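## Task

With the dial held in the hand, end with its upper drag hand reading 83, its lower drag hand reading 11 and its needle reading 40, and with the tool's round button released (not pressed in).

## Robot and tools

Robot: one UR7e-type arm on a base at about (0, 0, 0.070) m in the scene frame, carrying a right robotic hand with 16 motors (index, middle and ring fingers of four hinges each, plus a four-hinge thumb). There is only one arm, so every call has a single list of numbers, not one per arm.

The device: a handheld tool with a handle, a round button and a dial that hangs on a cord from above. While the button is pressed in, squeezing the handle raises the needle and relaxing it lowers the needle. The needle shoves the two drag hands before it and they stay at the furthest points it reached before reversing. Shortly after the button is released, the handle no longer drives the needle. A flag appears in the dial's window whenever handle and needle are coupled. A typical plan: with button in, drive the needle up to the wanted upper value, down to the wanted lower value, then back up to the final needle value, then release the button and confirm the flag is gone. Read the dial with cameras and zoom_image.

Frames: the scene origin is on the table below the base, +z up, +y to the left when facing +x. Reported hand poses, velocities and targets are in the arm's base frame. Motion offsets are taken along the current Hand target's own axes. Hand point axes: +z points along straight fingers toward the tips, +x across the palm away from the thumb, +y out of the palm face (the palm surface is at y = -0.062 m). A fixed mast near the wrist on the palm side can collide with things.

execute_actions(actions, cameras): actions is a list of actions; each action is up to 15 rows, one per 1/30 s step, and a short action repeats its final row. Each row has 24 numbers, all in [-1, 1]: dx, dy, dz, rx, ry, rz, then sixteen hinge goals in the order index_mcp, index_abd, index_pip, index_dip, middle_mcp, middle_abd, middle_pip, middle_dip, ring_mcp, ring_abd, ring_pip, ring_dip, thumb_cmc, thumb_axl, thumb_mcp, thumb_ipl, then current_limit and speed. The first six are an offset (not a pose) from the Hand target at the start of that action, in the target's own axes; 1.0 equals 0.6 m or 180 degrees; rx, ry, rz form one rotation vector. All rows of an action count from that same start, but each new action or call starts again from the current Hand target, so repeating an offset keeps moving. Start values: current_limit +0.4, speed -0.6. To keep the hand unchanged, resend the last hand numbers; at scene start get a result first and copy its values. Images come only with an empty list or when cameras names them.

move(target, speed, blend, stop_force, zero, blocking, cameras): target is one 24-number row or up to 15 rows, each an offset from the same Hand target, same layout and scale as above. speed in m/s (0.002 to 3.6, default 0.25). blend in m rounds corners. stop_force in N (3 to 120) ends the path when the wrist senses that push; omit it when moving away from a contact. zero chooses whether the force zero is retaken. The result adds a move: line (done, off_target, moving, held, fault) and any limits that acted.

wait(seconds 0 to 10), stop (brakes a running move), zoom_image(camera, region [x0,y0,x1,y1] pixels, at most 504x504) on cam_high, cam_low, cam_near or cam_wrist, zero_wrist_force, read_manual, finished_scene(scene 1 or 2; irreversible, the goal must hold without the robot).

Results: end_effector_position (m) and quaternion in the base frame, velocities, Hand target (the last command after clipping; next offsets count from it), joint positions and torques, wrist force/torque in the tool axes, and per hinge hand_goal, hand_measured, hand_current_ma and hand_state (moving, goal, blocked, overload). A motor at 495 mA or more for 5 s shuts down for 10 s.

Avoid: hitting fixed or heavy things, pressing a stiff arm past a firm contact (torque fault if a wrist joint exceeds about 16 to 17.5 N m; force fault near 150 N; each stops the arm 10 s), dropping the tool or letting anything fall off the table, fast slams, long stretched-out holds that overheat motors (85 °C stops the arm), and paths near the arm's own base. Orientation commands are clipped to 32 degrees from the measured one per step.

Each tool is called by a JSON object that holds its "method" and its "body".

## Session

{"method": "execute_actions", "body": {"actions": []}}

{"method": "zoom_image", "body": {"camera": "cam_near", "region": [300, 100, 500, 300]}}

Scene clock: 0.00 s.
end_effector_position=(+0.7000, +0.0600, +0.4101) hand_goal=(+0.754, +0.000, +0.576, +0.696, -0.510, +0.000, -0.518, +0.478, -0.510, +0.000, -0.412, +0.478, +0.688, +0.660, +0.224, +0.120) hand_measured=(+0.754, -0.004, +0.576, +0.696, -0.494, -0.002, -0.476, +0.484, -0.506, -0.004, -0.400, +0.484, +0.694, +0.666, +0.226, +0.124) hand_current_ma=(+0, -1, +0, +0, +13, +0, +37, +3, +2, -1, +7, +3, +3, +3, +1, +3) hand_state=(goal, goal, goal, goal, goal, goal, blocked, goal, goal, goal, goal, goal, goal, goal, goal, goal) hand_current_limit=0.40 hand_speed=-0.60 end_effector_quat_wxyz=(+0.707, +0.000, +0.707, +0.000)
Joint positions: [-0.34 -1.174 1.922 -3.89 -1.231 4.713]
Joint velocities: within noise
Joint torques (N m): no reading
Motor temperatures (°C): [35 40 31 44 38 43]
Wrist force (N): no reading
Wrist torque (N m): no reading
Wrist force, peak (N): no reading
Hand target: +0.7000, +0.0600, +0.4101; +0.707, +0.000, +0.707, +0.000

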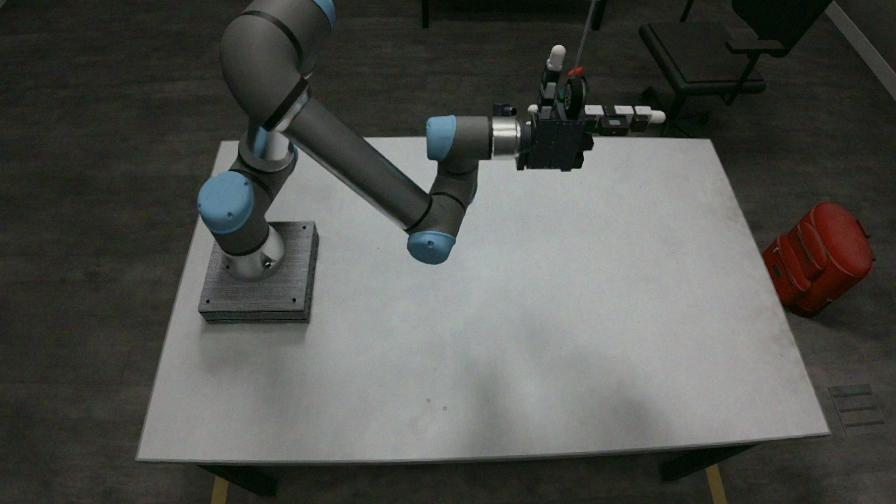

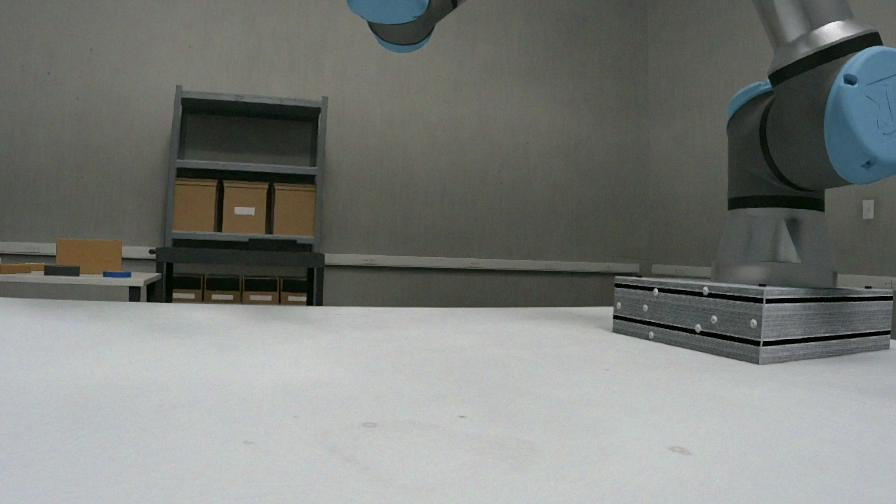

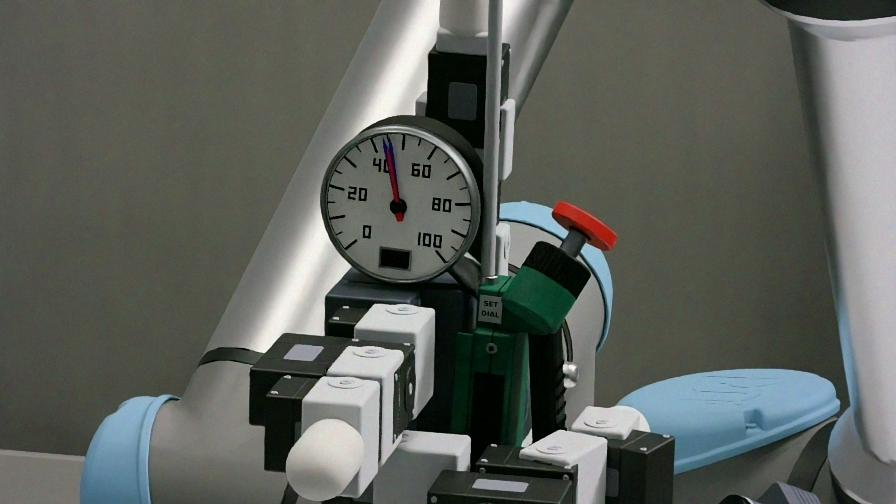

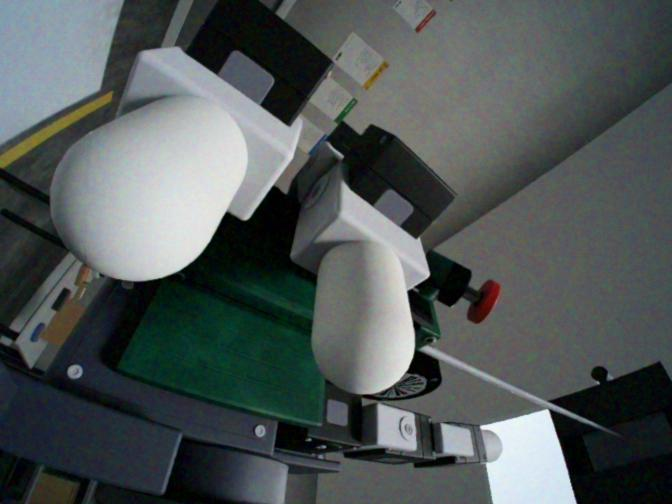

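Scaled by 2.520 from the camera's 896x504 image, which has a finer 1280x720 frame.

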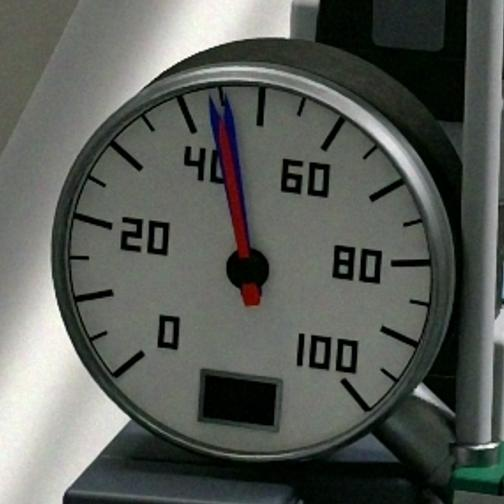

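{"method": "execute_actions", "body": {"actions": [[[0,0,0,0,0,0,0.754,0,0.576,0.696,-0.570,0,-0.690,0.478,-0.570,0,-0.590,0.478,0.075,0.677,0.449,0.168,0.4,-0.6]],[[0,0,0,0,0,0,0.754,0,0.576,0.696,-0.570,0,-0.690,0.478,-0.570,0,-0.590,0.478,0.075,0.677,0.449,0.168,0.4,-0.6]],[[0,0,0,0,0,0,0.754,0,0.576,0.696,-0.570,0,-0.690,0.478,-0.570,0,-0.590,0.478,0.075,0.677,0.449,-0.643,0.4,-0.6]],[[0,0,0,0,0,0,0.754,0,0.576,0.696,-0.570,0,-0.690,0.478,-0.570,0,-0.590,0.478,0.075,0.677,0.449,-0.643,0.4,-0.6]],[[0,0,0,0,0,0,0.754,0,0.576,0.696,-0.570,0,-0.690,0.478,-0.570,0,-0.590,0.478,0.075,0.677,0.0,-0.643,0.4,-0.8]],[[0,0,0,0,0,0,0.754,0,0.576,0.696,-0.570,0,-0.690,0.478,-0.570,0,-0.590,0.478,0.075,0.677,0.0,-0.643,0.4,-0.8]],[[0,0,0,0,0,0,0.754,0,0.576,0.696,-0.570,0,-0.690,0.478,-0.570,0,-0.590,0.478,0.075,0.677,0.0,-0.643,0.4,-0.8]],[[0,0,0,0,0,0,0.754,0,0.576,0.696,-0.640,0,-0.860,0.478,-0.640,0,-0.760,0.478,0.075,0.677,0.0,-0.643,0.4,-0.8]],[[0,0,0,0,0,0,0.754,0,0.576,0.696,-0.640,0,-0.860,0.478,-0.640,0,-0.760,0.478,0.075,0.677,0.0,-0.643,0.4,-0.8]]], "cameras": ["cam_near","cam_wrist"]}}

{"method": "zoom_image", "body": {"camera": "cam_near", "region": [310, 110, 490, 290]}}

Scene clock: 67.83 s.
end_effector_position=(+0.7000, +0.0600, +0.4101) hand_goal=(+0.754, +0.000, +0.576, +0.696, -0.640, +0.000, -0.860, +0.478, -0.640, +0.000, -0.760, +0.478, +0.076, +0.678, +0.000, -0.642) hand_measured=(+0.754, -0.004, +0.576, +0.696, -0.504, -0.026, -0.676, +0.482, -0.568, -0.022, -0.652, +0.482, +0.064, +0.674, +0.088, -0.606) hand_current_ma=(+0, -1, +0, +0, +190, -12, +264, +2, +83, -10, +132, +2, -7, -3, +140, +45) hand_state=(goal, goal, goal, goal, blocked, blocked, blocked, goal, blocked, blocked, blocked, goal, goal, goal, blocked, blocked) hand_current_limit=0.40 hand_speed=-0.80 end_effector_quat_wxyz=(+0.707, +0.000, +0.707, +0.000)
Joint positions: [-0.34 -1.174 1.922 -3.89 -1.231 4.713]
Joint torques (N m): [-1.16 -34.03 -24.26 -1.69 -1.58 -1.35]
Wrist force (N): [-3.0 -0.2 0.1]
Wrist torque (N m): [-0.05 0.17 -0.22]
Wrist force, peak (N): [-3.7 -0.3 0.5]
Hand target: +0.7000, +0.0600, +0.4101; +0.707, +0.000, +0.707, +0.000
Off the commanded pose: 0.000 m, 0 deg.
Step readings (end_effector_position):
0: (+0.7000, +0.0600, +0.4101)
1: (+0.7000, +0.0600, +0.4101)
2: (+0.7000, +0.0600, +0.4101)
4: (+0.7000, +0.0600, +0.4101)
8: (+0.7000, +0.0600, +0.4101)
15: (+0.7000, +0.0600, +0.4101)
16: (+0.7000, +0.0600, +0.4101)
17: (+0.7000, +0.0600, +0.4101)
19: (+0.7000, +0.0600, +0.4101)
23: (+0.7000, +0.0600, +0.4101)
30: (+0.7000, +0.0600, +0.4101)
31: (+0.7000, +0.0600, +0.4101)
32: (+0.7000, +0.0600, +0.4101)
34: (+0.7000, +0.0600, +0.4101)
38: (+0.7000, +0.0600, +0.4101)
45: (+0.7000, +0.0600, +0.4101)
46: (+0.7000, +0.0600, +0.4101)
47: (+0.7000, +0.0600, +0.4101)
49: (+0.7000, +0.0600, +0.4101)
53: (+0.7000, +0.0600, +0.4101)
60: (+0.7000, +0.0600, +0.4101)
61: (+0.7000, +0.0600, +0.4101)
62: (+0.7000, +0.0600, +0.4101)
64: (+0.7000, +0.0600, +0.4101)
68: (+0.7000, +0.0600, +0.4101)
75: (+0.7000, +0.0600, +0.4101)
76: (+0.7000, +0.0600, +0.4101)
77: (+0.7000, +0.0600, +0.4101)
79: (+0.7000, +0.0600, +0.4101)
83: (+0.7000, +0.0600, +0.4101)
90: (+0.7000, +0.0600, +0.4101)
91: (+0.7000, +0.0600, +0.4101)
92: (+0.7000, +0.0600, +0.4101)
94: (+0.7000, +0.0600, +0.4101)
98: (+0.7000, +0.0600, +0.4101)
105: (+0.7000, +0.0600, +0.4101)
106: (+0.7000, +0.0600, +0.4101)
107: (+0.7000, +0.0600, +0.4101)
109: (+0.7000, +0.0600, +0.4101)
113: (+0.7000, +0.0600, +0.4101)
120: (+0.7000, +0.0600, +0.4101)
121: (+0.7000, +0.0600, +0.4101)
122: (+0.7000, +0.0600, +0.4101)
124: (+0.7000, +0.0600, +0.4101)
128: (+0.7000, +0.0600, +0.4101)
135: (+0.7000, +0.0600, +0.4101)
Images, in order (width x height): cam_near 896x504, cam_wrist 672x504.

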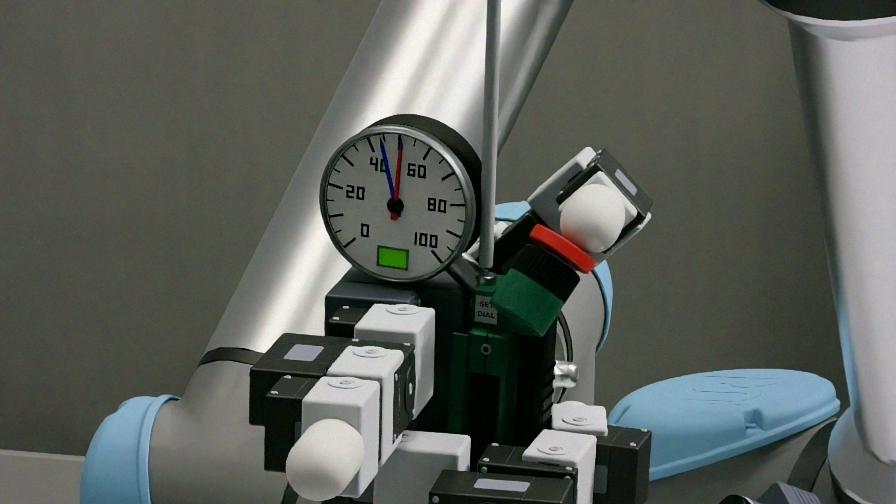

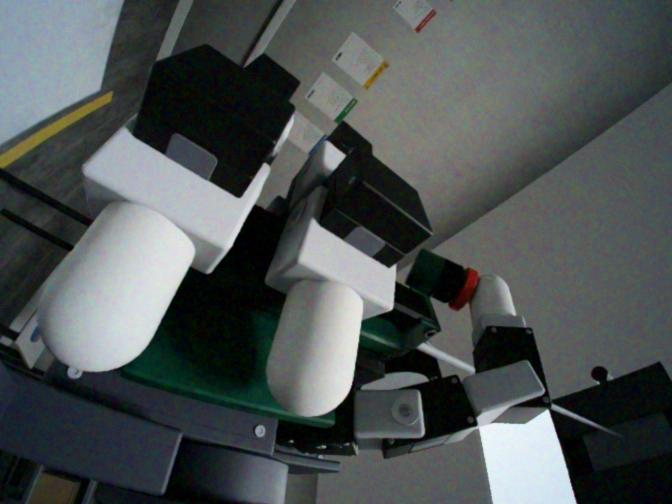

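Scaled by 2.800 from the camera's 896x504 image, which has a finer 1280x720 frame.

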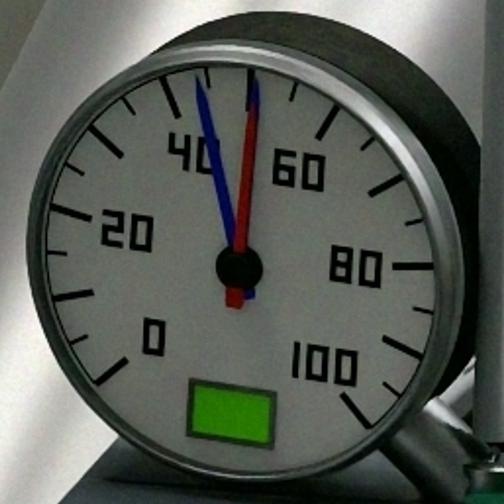

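{"method": "execute_actions", "body": {"actions": [[[0,0,0,0,0,0,0.754,0,0.576,0.696,-0.640,0,-0.860,0.478,-0.640,0,-0.760,0.478,0.075,0.677,0.3,-0.643,0.4,-0.6]],[[0,0,0,0,0,0,0.754,0,0.576,0.696,-0.640,0,-0.860,0.478,-0.640,0,-0.760,0.478,0.075,0.677,0.3,-0.643,0.4,-0.6]],[[0,0,0,0,0,0,0.754,0,0.576,0.696,-0.510,0,-0.470,0.478,-0.510,0,-0.370,0.478,0.075,0.677,0.3,-0.643,0.4,-0.75]],[[0,0,0,0,0,0,0.754,0,0.576,0.696,-0.510,0,-0.470,0.478,-0.510,0,-0.370,0.478,0.075,0.677,0.3,-0.643,0.4,-0.75]],[[0,0,0,0,0,0,0.754,0,0.576,0.696,-0.510,0,-0.470,0.478,-0.510,0,-0.370,0.478,0.075,0.677,0.0,-0.643,0.4,-0.8]],[[0,0,0,0,0,0,0.754,0,0.576,0.696,-0.510,0,-0.470,0.478,-0.510,0,-0.370,0.478,0.075,0.677,0.0,-0.643,0.4,-0.8]],[[0,0,0,0,0,0,0.754,0,0.576,0.696,-0.640,0,-0.860,0.478,-0.640,0,-0.760,0.478,0.075,0.677,0.0,-0.643,0.4,-0.8]],[[0,0,0,0,0,0,0.754,0,0.576,0.696,-0.640,0,-0.860,0.478,-0.640,0,-0.760,0.478,0.075,0.677,0.0,-0.643,0.4,-0.8]],[[0,0,0,0,0,0,0.754,0,0.576,0.696,-0.640,0,-0.860,0.478,-0.640,0,-0.760,0.478,0.075,0.677,0.3,-0.643,0.4,-0.6]],[[0,0,0,0,0,0,0.754,0,0.576,0.696,-0.640,0,-0.860,0.478,-0.640,0,-0.760,0.478,0.075,0.677,0.3,-0.643,0.4,-0.6]],[[0,0,0,0,0,0,0.754,0,0.576,0.696,-0.510,0,-0.470,0.478,-0.510,0,-0.370,0.478,0.075,0.677,0.3,-0.643,0.4,-0.75]],[[0,0,0,0,0,0,0.754,0,0.576,0.696,-0.510,0,-0.470,0.478,-0.510,0,-0.370,0.478,0.075,0.677,0.3,-0.643,0.4,-0.75]],[[0,0,0,0,0,0,0.754,0,0.576,0.696,-0.510,0,-0.470,0.478,-0.510,0,-0.370,0.478,0.075,0.677,0.0,-0.643,0.4,-0.8]],[[0,0,0,0,0,0,0.754,0,0.576,0.696,-0.510,0,-0.470,0.478,-0.510,0,-0.370,0.478,0.075,0.677,0.0,-0.643,0.4,-0.8]],[[0,0,0,0,0,0,0.754,0,0.576,0.696,-0.640,0,-0.840,0.478,-0.640,0,-0.740,0.478,0.075,0.677,0.0,-0.643,0.4,-0.8]],[[0,0,0,0,0,0,0.754,0,0.576,0.696,-0.640,0,-0.840,0.478,-0.640,0,-0.740,0.478,0.075,0.677,0.0,-0.643,0.4,-0.8]],[[0,0,0,0,0,0,0.754,0,0.576,0.696,-0.630,0,-0.820,0.478,-0.630,0,-0.720,0.478,0.075,0.677,0.3,-0.643,0.4,-0.6]],[[0,0,0,0,0,0,0.754,0,0.576,0.696,-0.630,0,-0.820,0.478,-0.630,0,-0.720,0.478,0.075,0.677,0.3,-0.643,0.4,-0.6]],[[0,0,0,0,0,0,0.754,0,0.576,0.696,-0.575,0,-0.680,0.478,-0.575,0,-0.580,0.478,0.075,0.677,0.3,-0.643,0.4,-0.75]],[[0,0,0,0,0,0,0.754,0,0.576,0.696,-0.575,0,-0.680,0.478,-0.575,0,-0.580,0.478,0.075,0.677,0.0,-0.643,0.4,-0.8]],[[0,0,0,0,0,0,0.754,0,0.576,0.696,-0.575,0,-0.680,0.478,-0.575,0,-0.580,0.478,0.075,0.677,0.0,-0.643,0.4,-0.8]]], "cameras": ["cam_near"]}}

{"method": "zoom_image", "body": {"camera": "cam_near", "region": [390, 150, 490, 250]}}

Scene clock: 134.30 s.
end_effector_position=(+0.7000, +0.0600, +0.4101) hand_goal=(+0.754, +0.000, +0.576, +0.696, -0.574, +0.000, -0.680, +0.478, -0.574, +0.000, -0.580, +0.478, +0.076, +0.678, +0.000, -0.642) hand_measured=(+0.754, -0.004, +0.576, +0.696, -0.506, +0.002, -0.616, +0.482, -0.548, -0.030, -0.570, +0.482, +0.066, +0.674, +0.088, -0.620) hand_current_ma=(+0, -1, +0, +0, +78, +0, +66, +2, +22, -14, +6, +2, -6, -3, +141, +25) hand_state=(goal, goal, goal, goal, blocked, goal, blocked, goal, blocked, blocked, goal, goal, goal, goal, blocked, blocked) hand_current_limit=0.40 hand_speed=-0.80 end_effector_quat_wxyz=(+0.707, +0.000, +0.707, +0.000)
Joint positions: [-0.34 -1.174 1.922 -3.89 -1.231 4.713]
Joint torques (N m): [-2.48 -32.15 -28.88 -1.92 -1.58 -1.55]
Wrist force (N): [-1.1 -0.2 0.2]
Wrist torque (N m): [-0.04 0.08 -0.10]
Wrist force, peak (N): [-3.9 -0.2 0.3]
Hand target: +0.7000, +0.0600, +0.4101; +0.707, +0.000, +0.707, +0.000
Off the commanded pose: 0.000 m, 0 deg.
Step readings (end_effector_position):
0: (+0.7000, +0.0600, +0.4101)
1: (+0.7000, +0.0600, +0.4101)
2: (+0.7000, +0.0600, +0.4101)
4: (+0.7000, +0.0600, +0.4101)
8: (+0.7000, +0.0600, +0.4101)
15: (+0.7000, +0.0600, +0.4101)
16: (+0.7000, +0.0600, +0.4101)
17: (+0.7000, +0.0600, +0.4101)
19: (+0.7000, +0.0600, +0.4101)
23: (+0.7000, +0.0600, +0.4101)
30: (+0.7000, +0.0600, +0.4101)
31: (+0.7000, +0.0600, +0.4101)
32: (+0.7000, +0.0600, +0.4101)
34: (+0.7000, +0.0600, +0.4101)
38: (+0.7000, +0.0600, +0.4101)
45: (+0.7000, +0.0600, +0.4101)
46: (+0.7000, +0.0600, +0.4101)
47: (+0.7000, +0.0600, +0.4101)
49: (+0.7000, +0.0600, +0.4101)
53: (+0.7000, +0.0600, +0.4101)
60: (+0.7000, +0.0600, +0.4101)
61: (+0.7000, +0.0600, +0.4101)
62: (+0.7000, +0.0600, +0.4101)
64: (+0.7000, +0.0600, +0.4101)
68: (+0.7000, +0.0600, +0.4101)
75: (+0.7000, +0.0600, +0.4101)
76: (+0.7000, +0.0600, +0.4101)
77: (+0.7000, +0.0600, +0.4101)
79: (+0.7000, +0.0600, +0.4101)
83: (+0.7000, +0.0600, +0.4101)
90: (+0.7000, +0.0600, +0.4101)
91: (+0.7000, +0.0600, +0.4101)
92: (+0.7000, +0.0600, +0.4101)
94: (+0.7000, +0.0600, +0.4101)
98: (+0.7000, +0.0600, +0.4101)
105: (+0.7000, +0.0600, +0.4101)
106: (+0.7000, +0.0600, +0.4101)
107: (+0.7000, +0.0600, +0.4101)
109: (+0.7000, +0.0600, +0.4101)
113: (+0.7000, +0.0600, +0.4101)
120: (+0.7000, +0.0600, +0.4101)
121: (+0.7000, +0.0600, +0.4101)
122: (+0.7000, +0.0600, +0.4101)
124: (+0.7000, +0.0600, +0.4101)
128: (+0.7000, +0.0600, +0.4101)
135: (+0.7000, +0.0600, +0.4101)
136: (+0.7000, +0.0600, +0.4101)
137: (+0.7000, +0.0600, +0.4101)
139: (+0.7000, +0.0600, +0.4101)
143: (+0.7000, +0.0600, +0.4101)
150: (+0.7000, +0.0600, +0.4101)
151: (+0.7000, +0.0600, +0.4101)
152: (+0.7000, +0.0600, +0.4101)
154: (+0.7000, +0.0600, +0.4101)
158: (+0.7000, +0.0600, +0.4101)
165: (+0.7000, +0.0600, +0.4101)
166: (+0.7000, +0.0600, +0.4101)
167: (+0.7000, +0.0600, +0.4101)
169: (+0.7000, +0.0600, +0.4101)
173: (+0.7000, +0.0600, +0.4101)
180: (+0.7000, +0.0600, +0.4101)
181: (+0.7000, +0.0600, +0.4101)
182: (+0.7000, +0.0600, +0.4101)
184: (+0.7000, +0.0600, +0.4101)
The list stops here: 42 later lines are left out.
Images, in order (width x height): cam_near 896x504.

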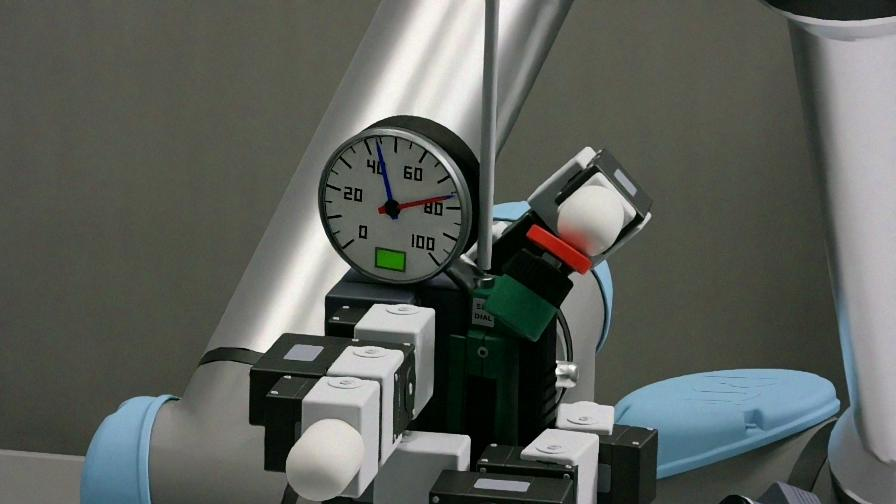

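Scaled by 5.040 from the camera's 896x504 image, which has a finer 1280x720 frame.

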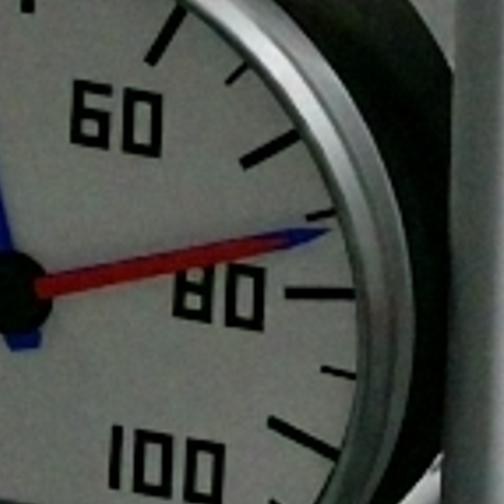

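{"method": "execute_actions", "body": {"actions": [[[0,0,0,0,0,0,0.754,0,0.576,0.696,-0.575,0,-0.680,0.478,-0.575,0,-0.580,0.478,0.075,0.677,0.3,-0.643,0.4,-0.6]],[[0,0,0,0,0,0,0.754,0,0.576,0.696,-0.575,0,-0.680,0.478,-0.575,0,-0.580,0.478,0.075,0.677,0.3,-0.643,0.4,-0.6]],[[0,0,0,0,0,0,0.754,0,0.576,0.696,-0.540,0,-0.590,0.478,-0.540,0,-0.490,0.478,0.075,0.677,0.3,-0.643,0.4,-0.75]],[[0,0,0,0,0,0,0.754,0,0.576,0.696,-0.540,0,-0.590,0.478,-0.540,0,-0.490,0.478,0.075,0.677,0.0,-0.643,0.4,-0.8]],[[0,0,0,0,0,0,0.754,0,0.576,0.696,-0.540,0,-0.590,0.478,-0.540,0,-0.490,0.478,0.075,0.677,0.0,-0.643,0.4,-0.8]],[[0,0,0,0,0,0,0.754,0,0.576,0.696,-0.595,0,-0.750,0.478,-0.595,0,-0.645,0.478,0.075,0.677,0.0,-0.643,0.4,-0.8]],[[0,0,0,0,0,0,0.754,0,0.576,0.696,-0.595,0,-0.750,0.478,-0.595,0,-0.645,0.478,0.075,0.677,0.0,-0.643,0.4,-0.8]]], "cameras": ["cam_near"]}}

{"method": "zoom_image", "body": {"camera": "cam_near", "region": [390, 150, 490, 250]}}

Scene clock: 178.97 s.
end_effector_position=(+0.7000, +0.0600, +0.4101) hand_goal=(+0.754, +0.000, +0.576, +0.696, -0.594, +0.000, -0.750, +0.478, -0.594, +0.000, -0.644, +0.478, +0.076, +0.678, +0.000, -0.642) hand_measured=(+0.754, -0.004, +0.576, +0.696, -0.510, +0.014, -0.650, +0.482, -0.552, -0.030, -0.592, +0.482, +0.076, +0.682, +0.060, -0.614) hand_current_ma=(+0, -1, +0, +0, +103, +5, +119, +2, +42, -14, +51, +2, +0, +3, +86, +34) hand_state=(goal, goal, goal, goal, blocked, goal, blocked, goal, blocked, blocked, blocked, goal, goal, goal, blocked, blocked) hand_current_limit=0.40 hand_speed=-0.80 end_effector_quat_wxyz=(+0.707, +0.000, +0.707, +0.000)
Joint positions: [-0.34 -1.174 1.922 -3.89 -1.231 4.713]
Joint torques (N m): [-3.52 -29.22 -28.54 -2.19 -1.73 -1.37]
Wrist force (N): [-3.5 0.3 0.2]
Wrist torque (N m): [0.01 0.21 -0.25]
Wrist force, peak (N): [-3.9 0.0 0.4]
Hand target: +0.7000, +0.0600, +0.4101; +0.707, +0.000, +0.707, +0.000
Off the commanded pose: 0.000 m, 0 deg.
Step readings (end_effector_position):
0: (+0.7000, +0.0600, +0.4101)
1: (+0.7000, +0.0600, +0.4101)
2: (+0.7000, +0.0600, +0.4101)
4: (+0.7000, +0.0600, +0.4101)
8: (+0.7000, +0.0600, +0.4101)
15: (+0.7000, +0.0600, +0.4101)
16: (+0.7000, +0.0600, +0.4101)
17: (+0.7000, +0.0600, +0.4101)
19: (+0.7000, +0.0600, +0.4101)
23: (+0.7000, +0.0600, +0.4101)
30: (+0.7000, +0.0600, +0.4101)
31: (+0.7000, +0.0600, +0.4101)
32: (+0.7000, +0.0600, +0.4101)
34: (+0.7000, +0.0600, +0.4101)
38: (+0.7000, +0.0600, +0.4101)
45: (+0.7000, +0.0600, +0.4101)
46: (+0.7000, +0.0600, +0.4101)
47: (+0.7000, +0.0600, +0.4101)
49: (+0.7000, +0.0600, +0.4101)
53: (+0.7000, +0.0600, +0.4101)
60: (+0.7000, +0.0600, +0.4101)
61: (+0.7000, +0.0600, +0.4101)
62: (+0.7000, +0.0600, +0.4101)
64: (+0.7000, +0.0600, +0.4101)
68: (+0.7000, +0.0600, +0.4101)
75: (+0.7000, +0.0600, +0.4101)
76: (+0.7000, +0.0600, +0.4101)
77: (+0.7000, +0.0600, +0.4101)
79: (+0.7000, +0.0600, +0.4101)
83: (+0.7000, +0.0600, +0.4101)
90: (+0.7000, +0.0600, +0.4101)
91: (+0.7000, +0.0600, +0.4101)
92: (+0.7000, +0.0600, +0.4101)
94: (+0.7000, +0.0600, +0.4101)
98: (+0.7000, +0.0600, +0.4101)
105: (+0.7000, +0.0600, +0.4101)
Images, in order (width x height): cam_near 896x504.

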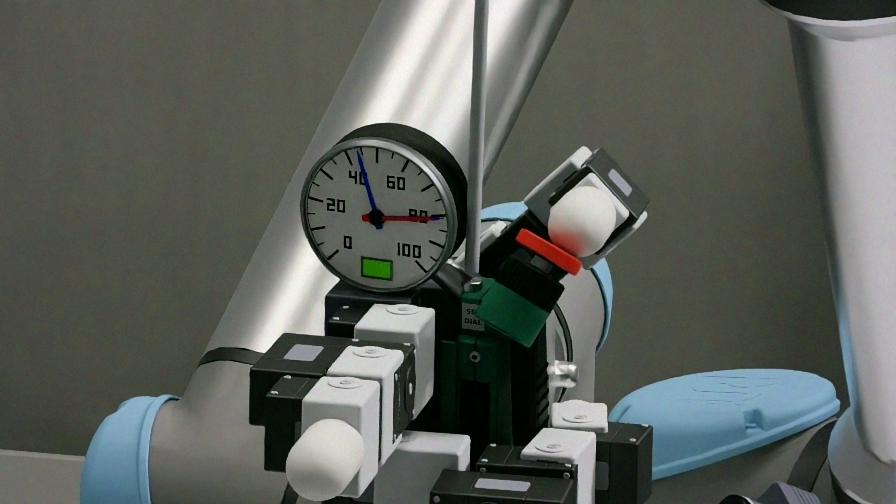

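Scaled by 5.040 from the camera's 896x504 image, which has a finer 1280x720 frame.

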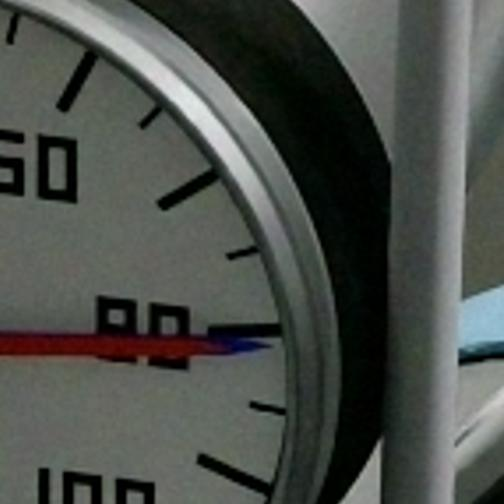

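{"method": "zoom_image", "body": {"camera": "cam_near", "region": [290, 120, 470, 300]}}

{"method": "wait", "body": {"seconds": 0, "cameras": ["cam_near", "cam_wrist", "cam_high"]}}

{"method": "zoom_image", "body": {"camera": "cam_high", "region": [500, 20, 620, 140]}}

Scaled by 2.800 from the camera's 896x504 image, which has a finer 1280x720 frame.

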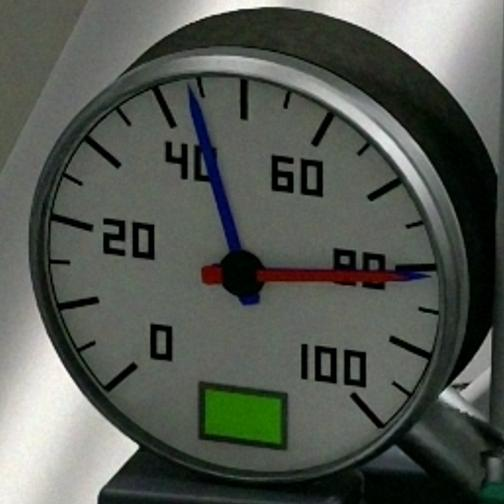

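Scene clock: 187.80 s.
end_effector_position=(+0.7000, +0.0600, +0.4101) hand_goal=(+0.754, +0.000, +0.576, +0.696, -0.594, +0.000, -0.750, +0.478, -0.594, +0.000, -0.644, +0.478, +0.076, +0.678, +0.000, -0.642) hand_measured=(+0.754, -0.004, +0.576, +0.696, -0.510, +0.014, -0.650, +0.482, -0.552, -0.030, -0.592, +0.482, +0.076, +0.682, +0.060, -0.614) hand_current_ma=(+0, -1, +0, +0, +103, +5, +119, +2, +42, -14, +51, +2, +0, +3, +86, +34) hand_state=(goal, goal, goal, goal, blocked, goal, blocked, goal, blocked, blocked, blocked, goal, goal, goal, blocked, blocked) hand_current_limit=0.40 hand_speed=-0.80 end_effector_quat_wxyz=(+0.707, +0.000, +0.707, +0.000)
Joint positions: [-0.34 -1.174 1.922 -3.89 -1.231 4.713]
Joint torques (N m): [-3.85 -28.84 -24.67 -2.29 -1.73 -1.17]
Wrist force (N): [-3.6 0.1 0.7]
Wrist torque (N m): [-0.05 0.21 -0.26]
Wrist force, peak (N): [-3.9 0.3 0.2]
Hand target: +0.7000, +0.0600, +0.4101; +0.707, +0.000, +0.707, +0.000
Off the commanded pose: 0.000 m, 0 deg.
Images, in order (width x height): cam_high 896x504, cam_near 896x504, cam_wrist 672x504.

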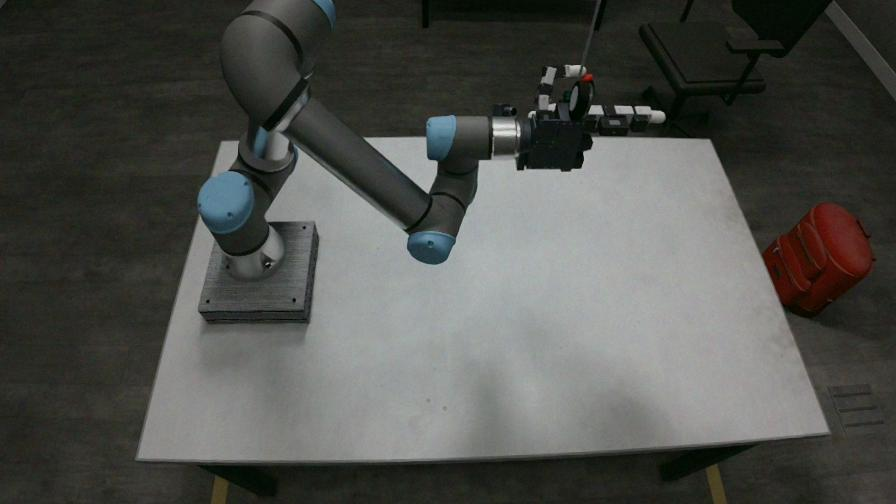

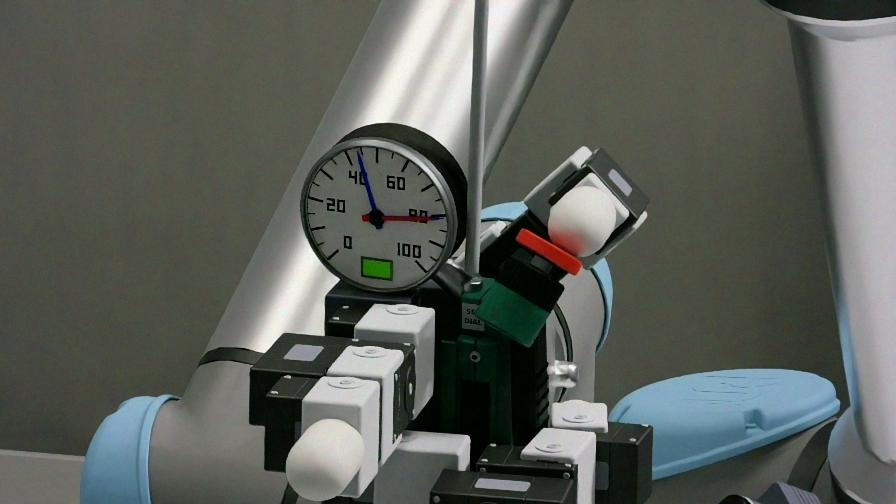

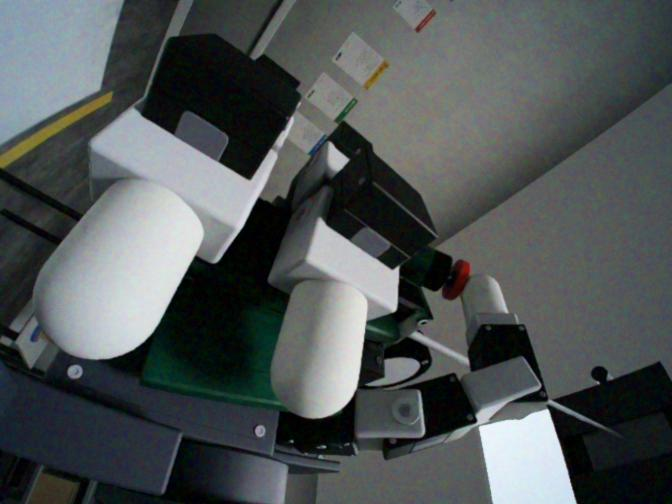

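Scaled by 4.200 from the camera's 896x504 image, which has a finer 1280x720 frame.

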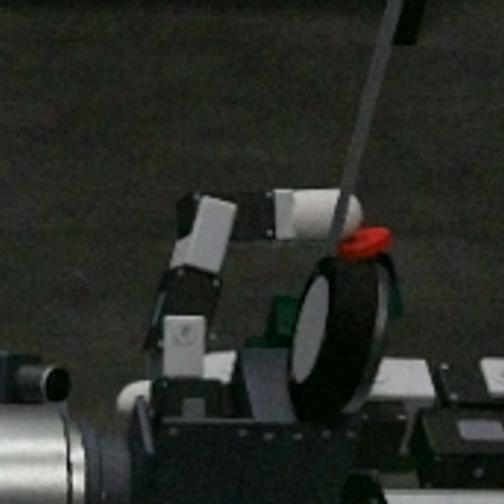

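{"method": "execute_actions", "body": {"actions": [[[0,0,0,0,0,0,0.754,0,0.576,0.696,-0.605,0,-0.778,0.478,-0.605,0,-0.672,0.478,0.075,0.677,0.0,-0.643,0.4,-0.9]]], "cameras": ["cam_near"]}}

{"method": "zoom_image", "body": {"camera": "cam_near", "region": [290, 120, 470, 300]}}

{"method": "zoom_image", "body": {"camera": "cam_near", "region": [365, 165, 465, 265]}}

Scene clock: 208.37 s.
end_effector_position=(+0.7000, +0.0600, +0.4101) hand_goal=(+0.754, +0.000, +0.576, +0.696, -0.604, +0.000, -0.778, +0.478, -0.604, +0.000, -0.672, +0.478, +0.076, +0.678, +0.000, -0.642) hand_measured=(+0.754, -0.004, +0.576, +0.696, -0.514, +0.016, -0.668, +0.482, -0.558, -0.030, -0.612, +0.482, +0.076, +0.684, +0.060, -0.614) hand_current_ma=(+0, -1, +0, +0, +111, +6, +135, +2, +47, -14, +60, +2, +0, +3, +85, +34) hand_state=(goal, goal, goal, goal, blocked, goal, blocked, goal, blocked, blocked, blocked, goal, goal, goal, blocked, blocked) hand_current_limit=0.40 hand_speed=-0.90 end_effector_quat_wxyz=(+0.707, +0.000, +0.707, +0.000)
Joint positions: [-0.34 -1.174 1.922 -3.89 -1.231 4.713]
Joint torques (N m): [-4.82 -28.41 -19.7 -2.34 -1.72 -0.98]
Wrist force (N): [-3.7 -0.1 0.5]
Wrist torque (N m): [-0.06 0.21 -0.26]
Wrist force, peak (N): [-3.9 0.0 0.1]
Hand target: +0.7000, +0.0600, +0.4101; +0.707, +0.000, +0.707, +0.000
Off the commanded pose: 0.000 m, 0 deg.
Step readings (end_effector_position):
0: (+0.7000, +0.0600, +0.4101)
1: (+0.7000, +0.0600, +0.4101)
2: (+0.7000, +0.0600, +0.4101)
4: (+0.7000, +0.0600, +0.4101)
8: (+0.7000, +0.0600, +0.4101)
15: (+0.7000, +0.0600, +0.4101)
Images, in order (width x height): cam_near 896x504.

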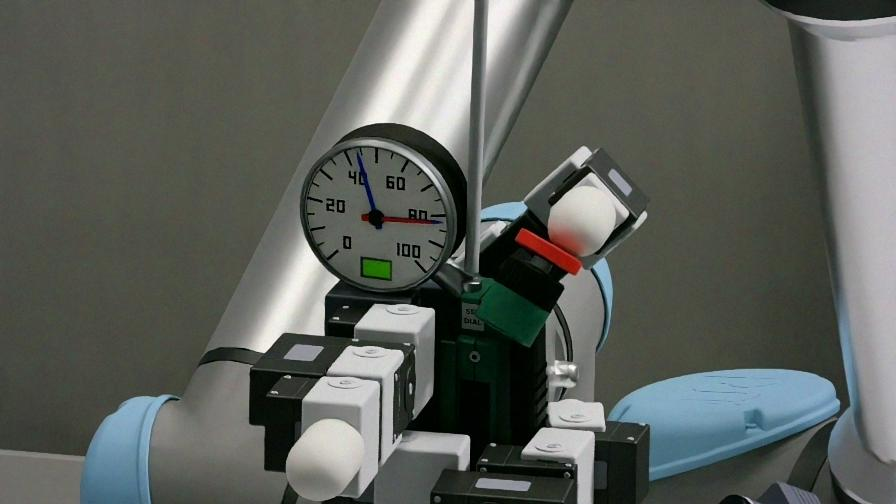

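Scaled by 2.800 from the camera's 896x504 image, which has a finer 1280x720 frame.

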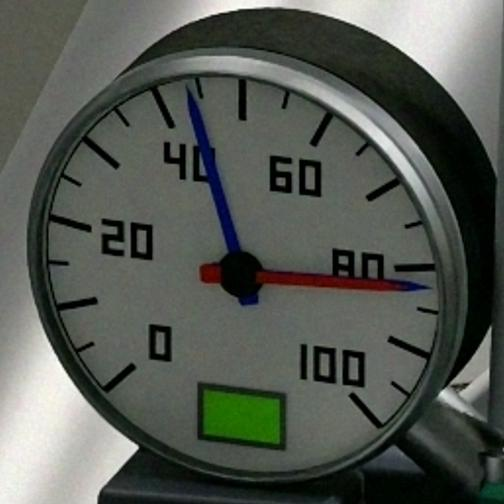

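Scaled by 5.040 from the camera's 896x504 image, which has a finer 1280x720 frame.

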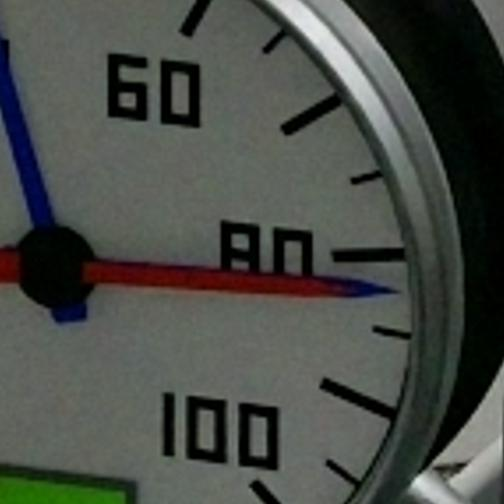

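{"method": "execute_actions", "body": {"actions": [[[0,0,0,0,0,0,0.754,0,0.576,0.696,-0.610,0,-0.791,0.478,-0.610,0,-0.685,0.478,0.075,0.677,0.0,-0.643,0.4,-0.93]]], "cameras": ["cam_near"]}}

{"method": "zoom_image", "body": {"camera": "cam_near", "region": [365, 165, 465, 265]}}

Scene clock: 216.57 s.
end_effector_position=(+0.7000, +0.0600, +0.4101) hand_goal=(+0.754, +0.000, +0.576, +0.696, -0.610, +0.000, -0.790, +0.478, -0.610, +0.000, -0.684, +0.478, +0.076, +0.678, +0.000, -0.642) hand_measured=(+0.754, -0.004, +0.576, +0.696, -0.518, +0.016, -0.676, +0.482, -0.562, -0.030, -0.622, +0.482, +0.076, +0.684, +0.060, -0.614) hand_current_ma=(+0, -1, +0, +0, +117, +6, +142, +2, +50, -14, +63, +2, +0, +3, +85, +34) hand_state=(goal, goal, goal, goal, blocked, goal, blocked, goal, blocked, blocked, blocked, goal, goal, goal, blocked, blocked) hand_current_limit=0.40 hand_speed=-0.93 end_effector_quat_wxyz=(+0.707, +0.000, +0.707, +0.000)
Joint positions: [-0.34 -1.174 1.922 -3.89 -1.231 4.713]
Joint torques (N m): [-5.71 -28.02 -15.65 -2.34 -1.66 -0.95]
Wrist force (N): [-3.3 -0.2 0.4]
Wrist torque (N m): [-0.08 0.16 -0.24]
Wrist force, peak (N): [-3.9 0.2 0.2]
Hand target: +0.7000, +0.0600, +0.4101; +0.707, +0.000, +0.707, +0.000
Off the commanded pose: 0.000 m, 0 deg.
Step readings (end_effector_position):
0: (+0.7000, +0.0600, +0.4101)
1: (+0.7000, +0.0600, +0.4101)
2: (+0.7000, +0.0600, +0.4101)
4: (+0.7000, +0.0600, +0.4101)
8: (+0.7000, +0.0600, +0.4101)
15: (+0.7000, +0.0600, +0.4101)
Images, in order (width x height): cam_near 896x504.

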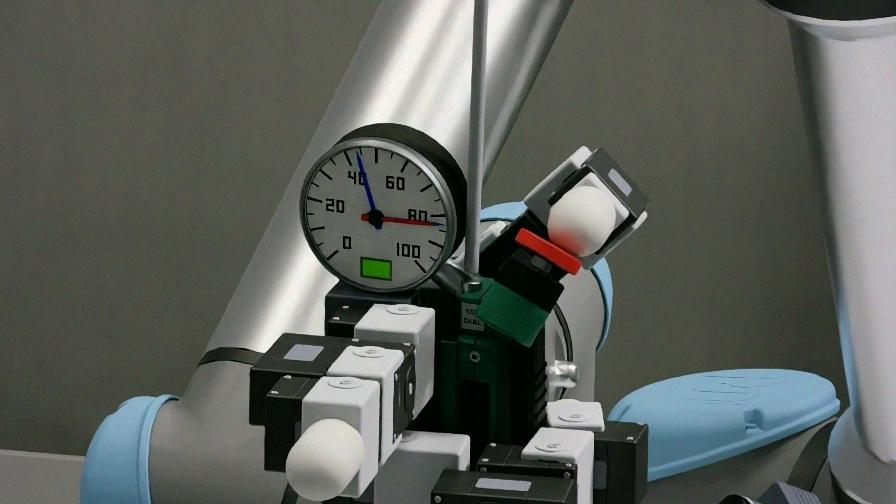

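Scaled by 5.040 from the camera's 896x504 image, which has a finer 1280x720 frame.

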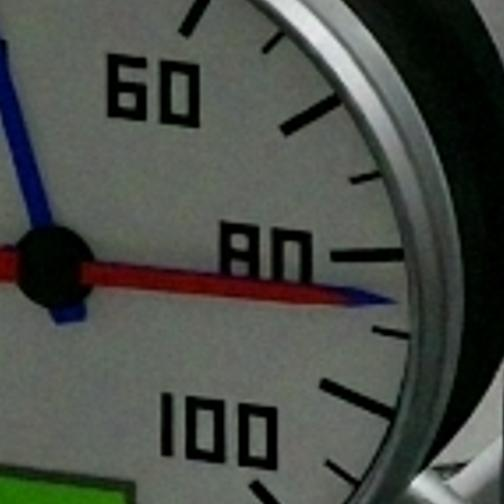

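{"method": "execute_actions", "body": {"actions": [[[0,0,0,0,0,0,0.754,0,0.576,0.696,-0.510,0,-0.460,0.478,-0.510,0,-0.360,0.478,0.075,0.677,0.0,-0.643,0.4,-0.8]],[[0,0,0,0,0,0,0.754,0,0.576,0.696,-0.510,0,-0.460,0.478,-0.510,0,-0.360,0.478,0.075,0.677,0.0,-0.643,0.4,-0.8]],[[0,0,0,0,0,0,0.754,0,0.576,0.696,-0.510,0,-0.460,0.478,-0.510,0,-0.360,0.478,0.075,0.677,0.3,-0.643,0.4,-0.6]],[[0,0,0,0,0,0,0.754,0,0.576,0.696,-0.510,0,-0.460,0.478,-0.510,0,-0.360,0.478,0.075,0.677,0.3,-0.643,0.4,-0.6]],[[0,0,0,0,0,0,0.754,0,0.576,0.696,-0.510,0,-0.460,0.478,-0.510,0,-0.360,0.478,0.075,0.677,0.3,-0.643,0.4,-0.6]]], "cameras": ["cam_near","cam_wrist","cam_high"]}}

{"method": "zoom_image", "body": {"camera": "cam_near", "region": [300, 110, 480, 290]}}

Scene clock: 246.57 s.
end_effector_position=(+0.7000, +0.0600, +0.4101) hand_goal=(+0.754, +0.000, +0.576, +0.696, -0.510, +0.000, -0.460, +0.478, -0.510, +0.000, -0.360, +0.478, +0.076, +0.678, +0.300, -0.642) hand_measured=(+0.754, -0.004, +0.576, +0.696, -0.498, +0.002, -0.460, +0.482, -0.506, -0.026, -0.366, +0.482, +0.070, +0.682, +0.294, -0.640) hand_current_ma=(+0, -1, +0, +0, +9, +0, +0, +2, +3, -12, -3, +2, -3, +2, -4, +2) hand_state=(goal, goal, goal, goal, goal, goal, goal, goal, goal, blocked, goal, goal, goal, goal, goal, goal) hand_current_limit=0.40 hand_speed=-0.60 end_effector_quat_wxyz=(+0.707, +0.000, +0.707, +0.000)
Joint positions: [-0.34 -1.174 1.922 -3.89 -1.231 4.713]
Joint torques (N m): [-5.7 -27.35 -9.02 -2.38 -1.57 -0.95]
Wrist force (N): [-2.5 -0.3 0.1]
Wrist torque (N m): [-0.05 0.13 -0.19]
Wrist force, peak (N): [-3.8 0.2 0.6]
Hand target: +0.7000, +0.0600, +0.4101; +0.707, +0.000, +0.707, +0.000
Off the commanded pose: 0.000 m, 0 deg.
Step readings (end_effector_position):
0: (+0.7000, +0.0600, +0.4101)
1: (+0.7000, +0.0600, +0.4101)
2: (+0.7000, +0.0600, +0.4101)
4: (+0.7000, +0.0600, +0.4101)
8: (+0.7000, +0.0600, +0.4101)
15: (+0.7000, +0.0600, +0.4101)
16: (+0.7000, +0.0600, +0.4101)
17: (+0.7000, +0.0600, +0.4101)
19: (+0.7000, +0.0600, +0.4101)
23: (+0.7000, +0.0600, +0.4101)
30: (+0.7000, +0.0600, +0.4101)
31: (+0.7000, +0.0600, +0.4101)
32: (+0.7000, +0.0600, +0.4101)
34: (+0.7000, +0.0600, +0.4101)
38: (+0.7000, +0.0600, +0.4101)
45: (+0.7000, +0.0600, +0.4101)
46: (+0.7000, +0.0600, +0.4101)
47: (+0.7000, +0.0600, +0.4101)
49: (+0.7000, +0.0600, +0.4101)
53: (+0.7000, +0.0600, +0.4101)
60: (+0.7000, +0.0600, +0.4101)
61: (+0.7000, +0.0600, +0.4101)
62: (+0.7000, +0.0600, +0.4101)
64: (+0.7000, +0.0600, +0.4101)
68: (+0.7000, +0.0600, +0.4101)
75: (+0.7000, +0.0600, +0.4101)
Images, in order (width x height): cam_high 896x504, cam_near 896x504, cam_wrist 672x504.

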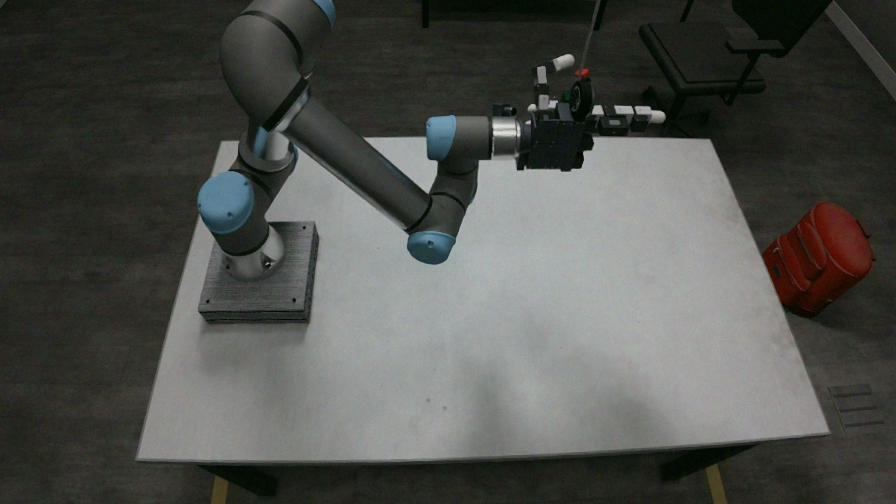

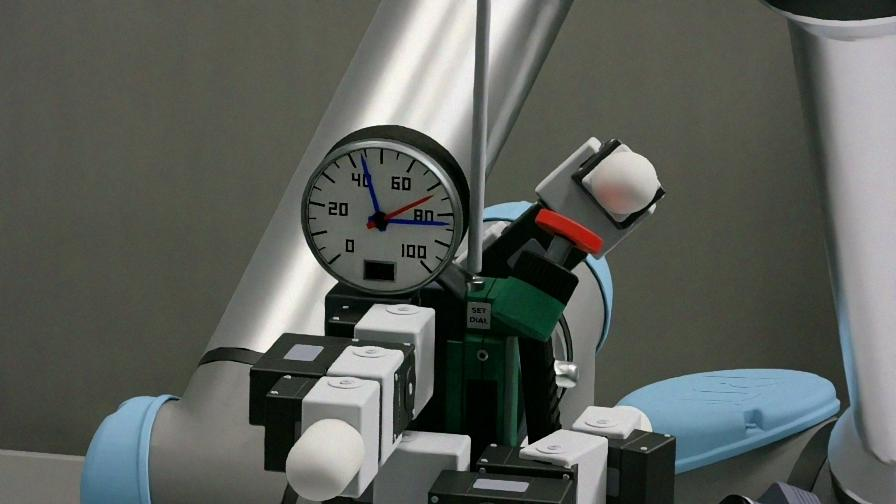

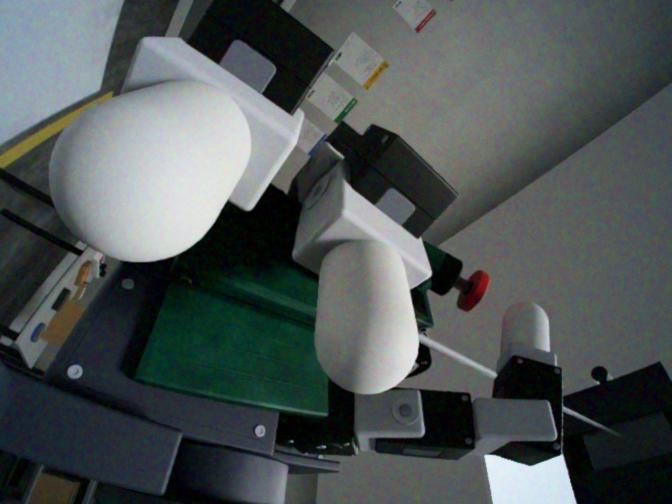

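Scaled by 2.800 from the camera's 896x504 image, which has a finer 1280x720 frame.

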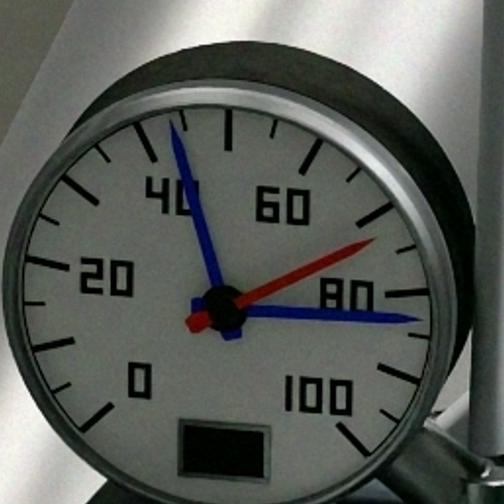

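{"method": "execute_actions", "body": {"actions": [[[0,0,0,0,0,0,0.754,0,0.576,0.696,-0.490,0,-0.380,0.478,-0.490,0,-0.280,0.478,0.075,0.677,0.35,-0.643,0.4,-0.8]],[[0,0,0,0,0,0,0.754,0,0.576,0.696,-0.490,0,-0.380,0.478,-0.490,0,-0.280,0.478,0.075,0.677,0.35,-0.643,0.4,-0.8]]], "cameras": ["cam_near","cam_wrist"]}}

Scene clock: 263.77 s.
end_effector_position=(+0.7000, +0.0600, +0.4101) hand_goal=(+0.754, +0.000, +0.576, +0.696, -0.490, +0.000, -0.380, +0.478, -0.490, +0.000, -0.280, +0.478, +0.076, +0.678, +0.350, -0.642) hand_measured=(+0.754, -0.004, +0.576, +0.696, -0.490, +0.002, -0.384, +0.482, -0.494, -0.026, -0.286, +0.482, +0.070, +0.682, +0.344, -0.640) hand_current_ma=(+0, -1, +0, +0, +0, +0, -2, +2, -2, -12, -3, +2, -3, +2, -3, +2) hand_state=(goal, goal, goal, goal, goal, goal, goal, goal, goal, blocked, goal, goal, goal, goal, goal, goal) hand_current_limit=0.40 hand_speed=-0.80 end_effector_quat_wxyz=(+0.707, +0.000, +0.707, +0.000)
Joint positions: [-0.34 -1.174 1.922 -3.89 -1.231 4.713]
Joint torques (N m): [-6.47 -27.56 -4.91 -2.65 -1.52 -0.48]
Wrist force (N): [-3.0 0.1 0.3]
Wrist torque (N m): [-0.01 0.18 -0.22]
Wrist force, peak (N): [-3.4 -0.1 0.2]
Hand target: +0.7000, +0.0600, +0.4101; +0.707, +0.000, +0.707, +0.000
Off the commanded pose: 0.000 m, 0 deg.
Step readings (end_effector_position):
0: (+0.7000, +0.0600, +0.4101)
1: (+0.7000, +0.0600, +0.4101)
2: (+0.7000, +0.0600, +0.4101)
4: (+0.7000, +0.0600, +0.4101)
8: (+0.7000, +0.0600, +0.4101)
15: (+0.7000, +0.0600, +0.4101)
16: (+0.7000, +0.0600, +0.4101)
17: (+0.7000, +0.0600, +0.4101)
19: (+0.7000, +0.0600, +0.4101)
23: (+0.7000, +0.0600, +0.4101)
30: (+0.7000, +0.0600, +0.4101)
Images, in order (width x height): cam_near 896x504, cam_wrist 672x504.

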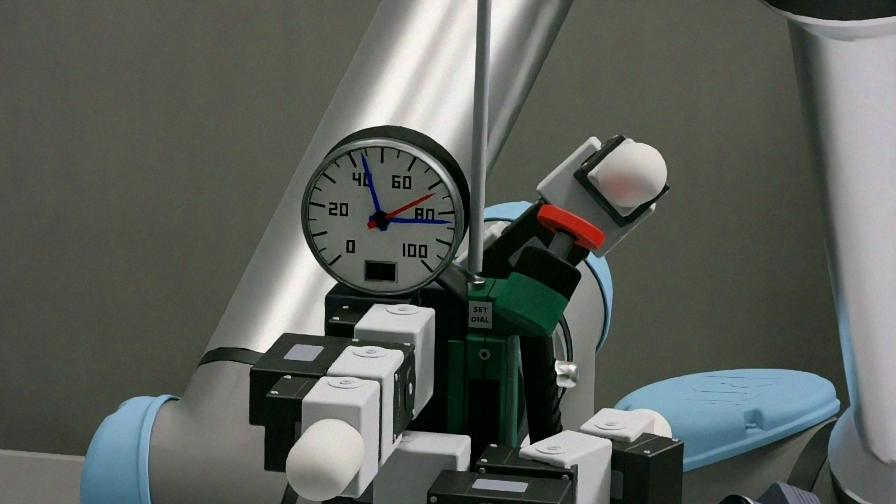

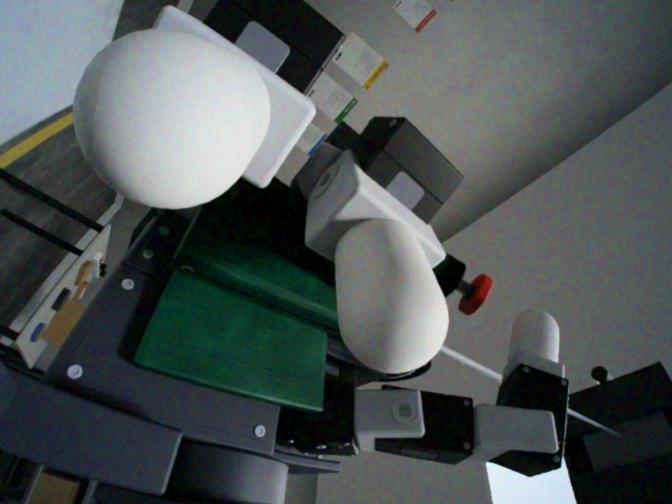

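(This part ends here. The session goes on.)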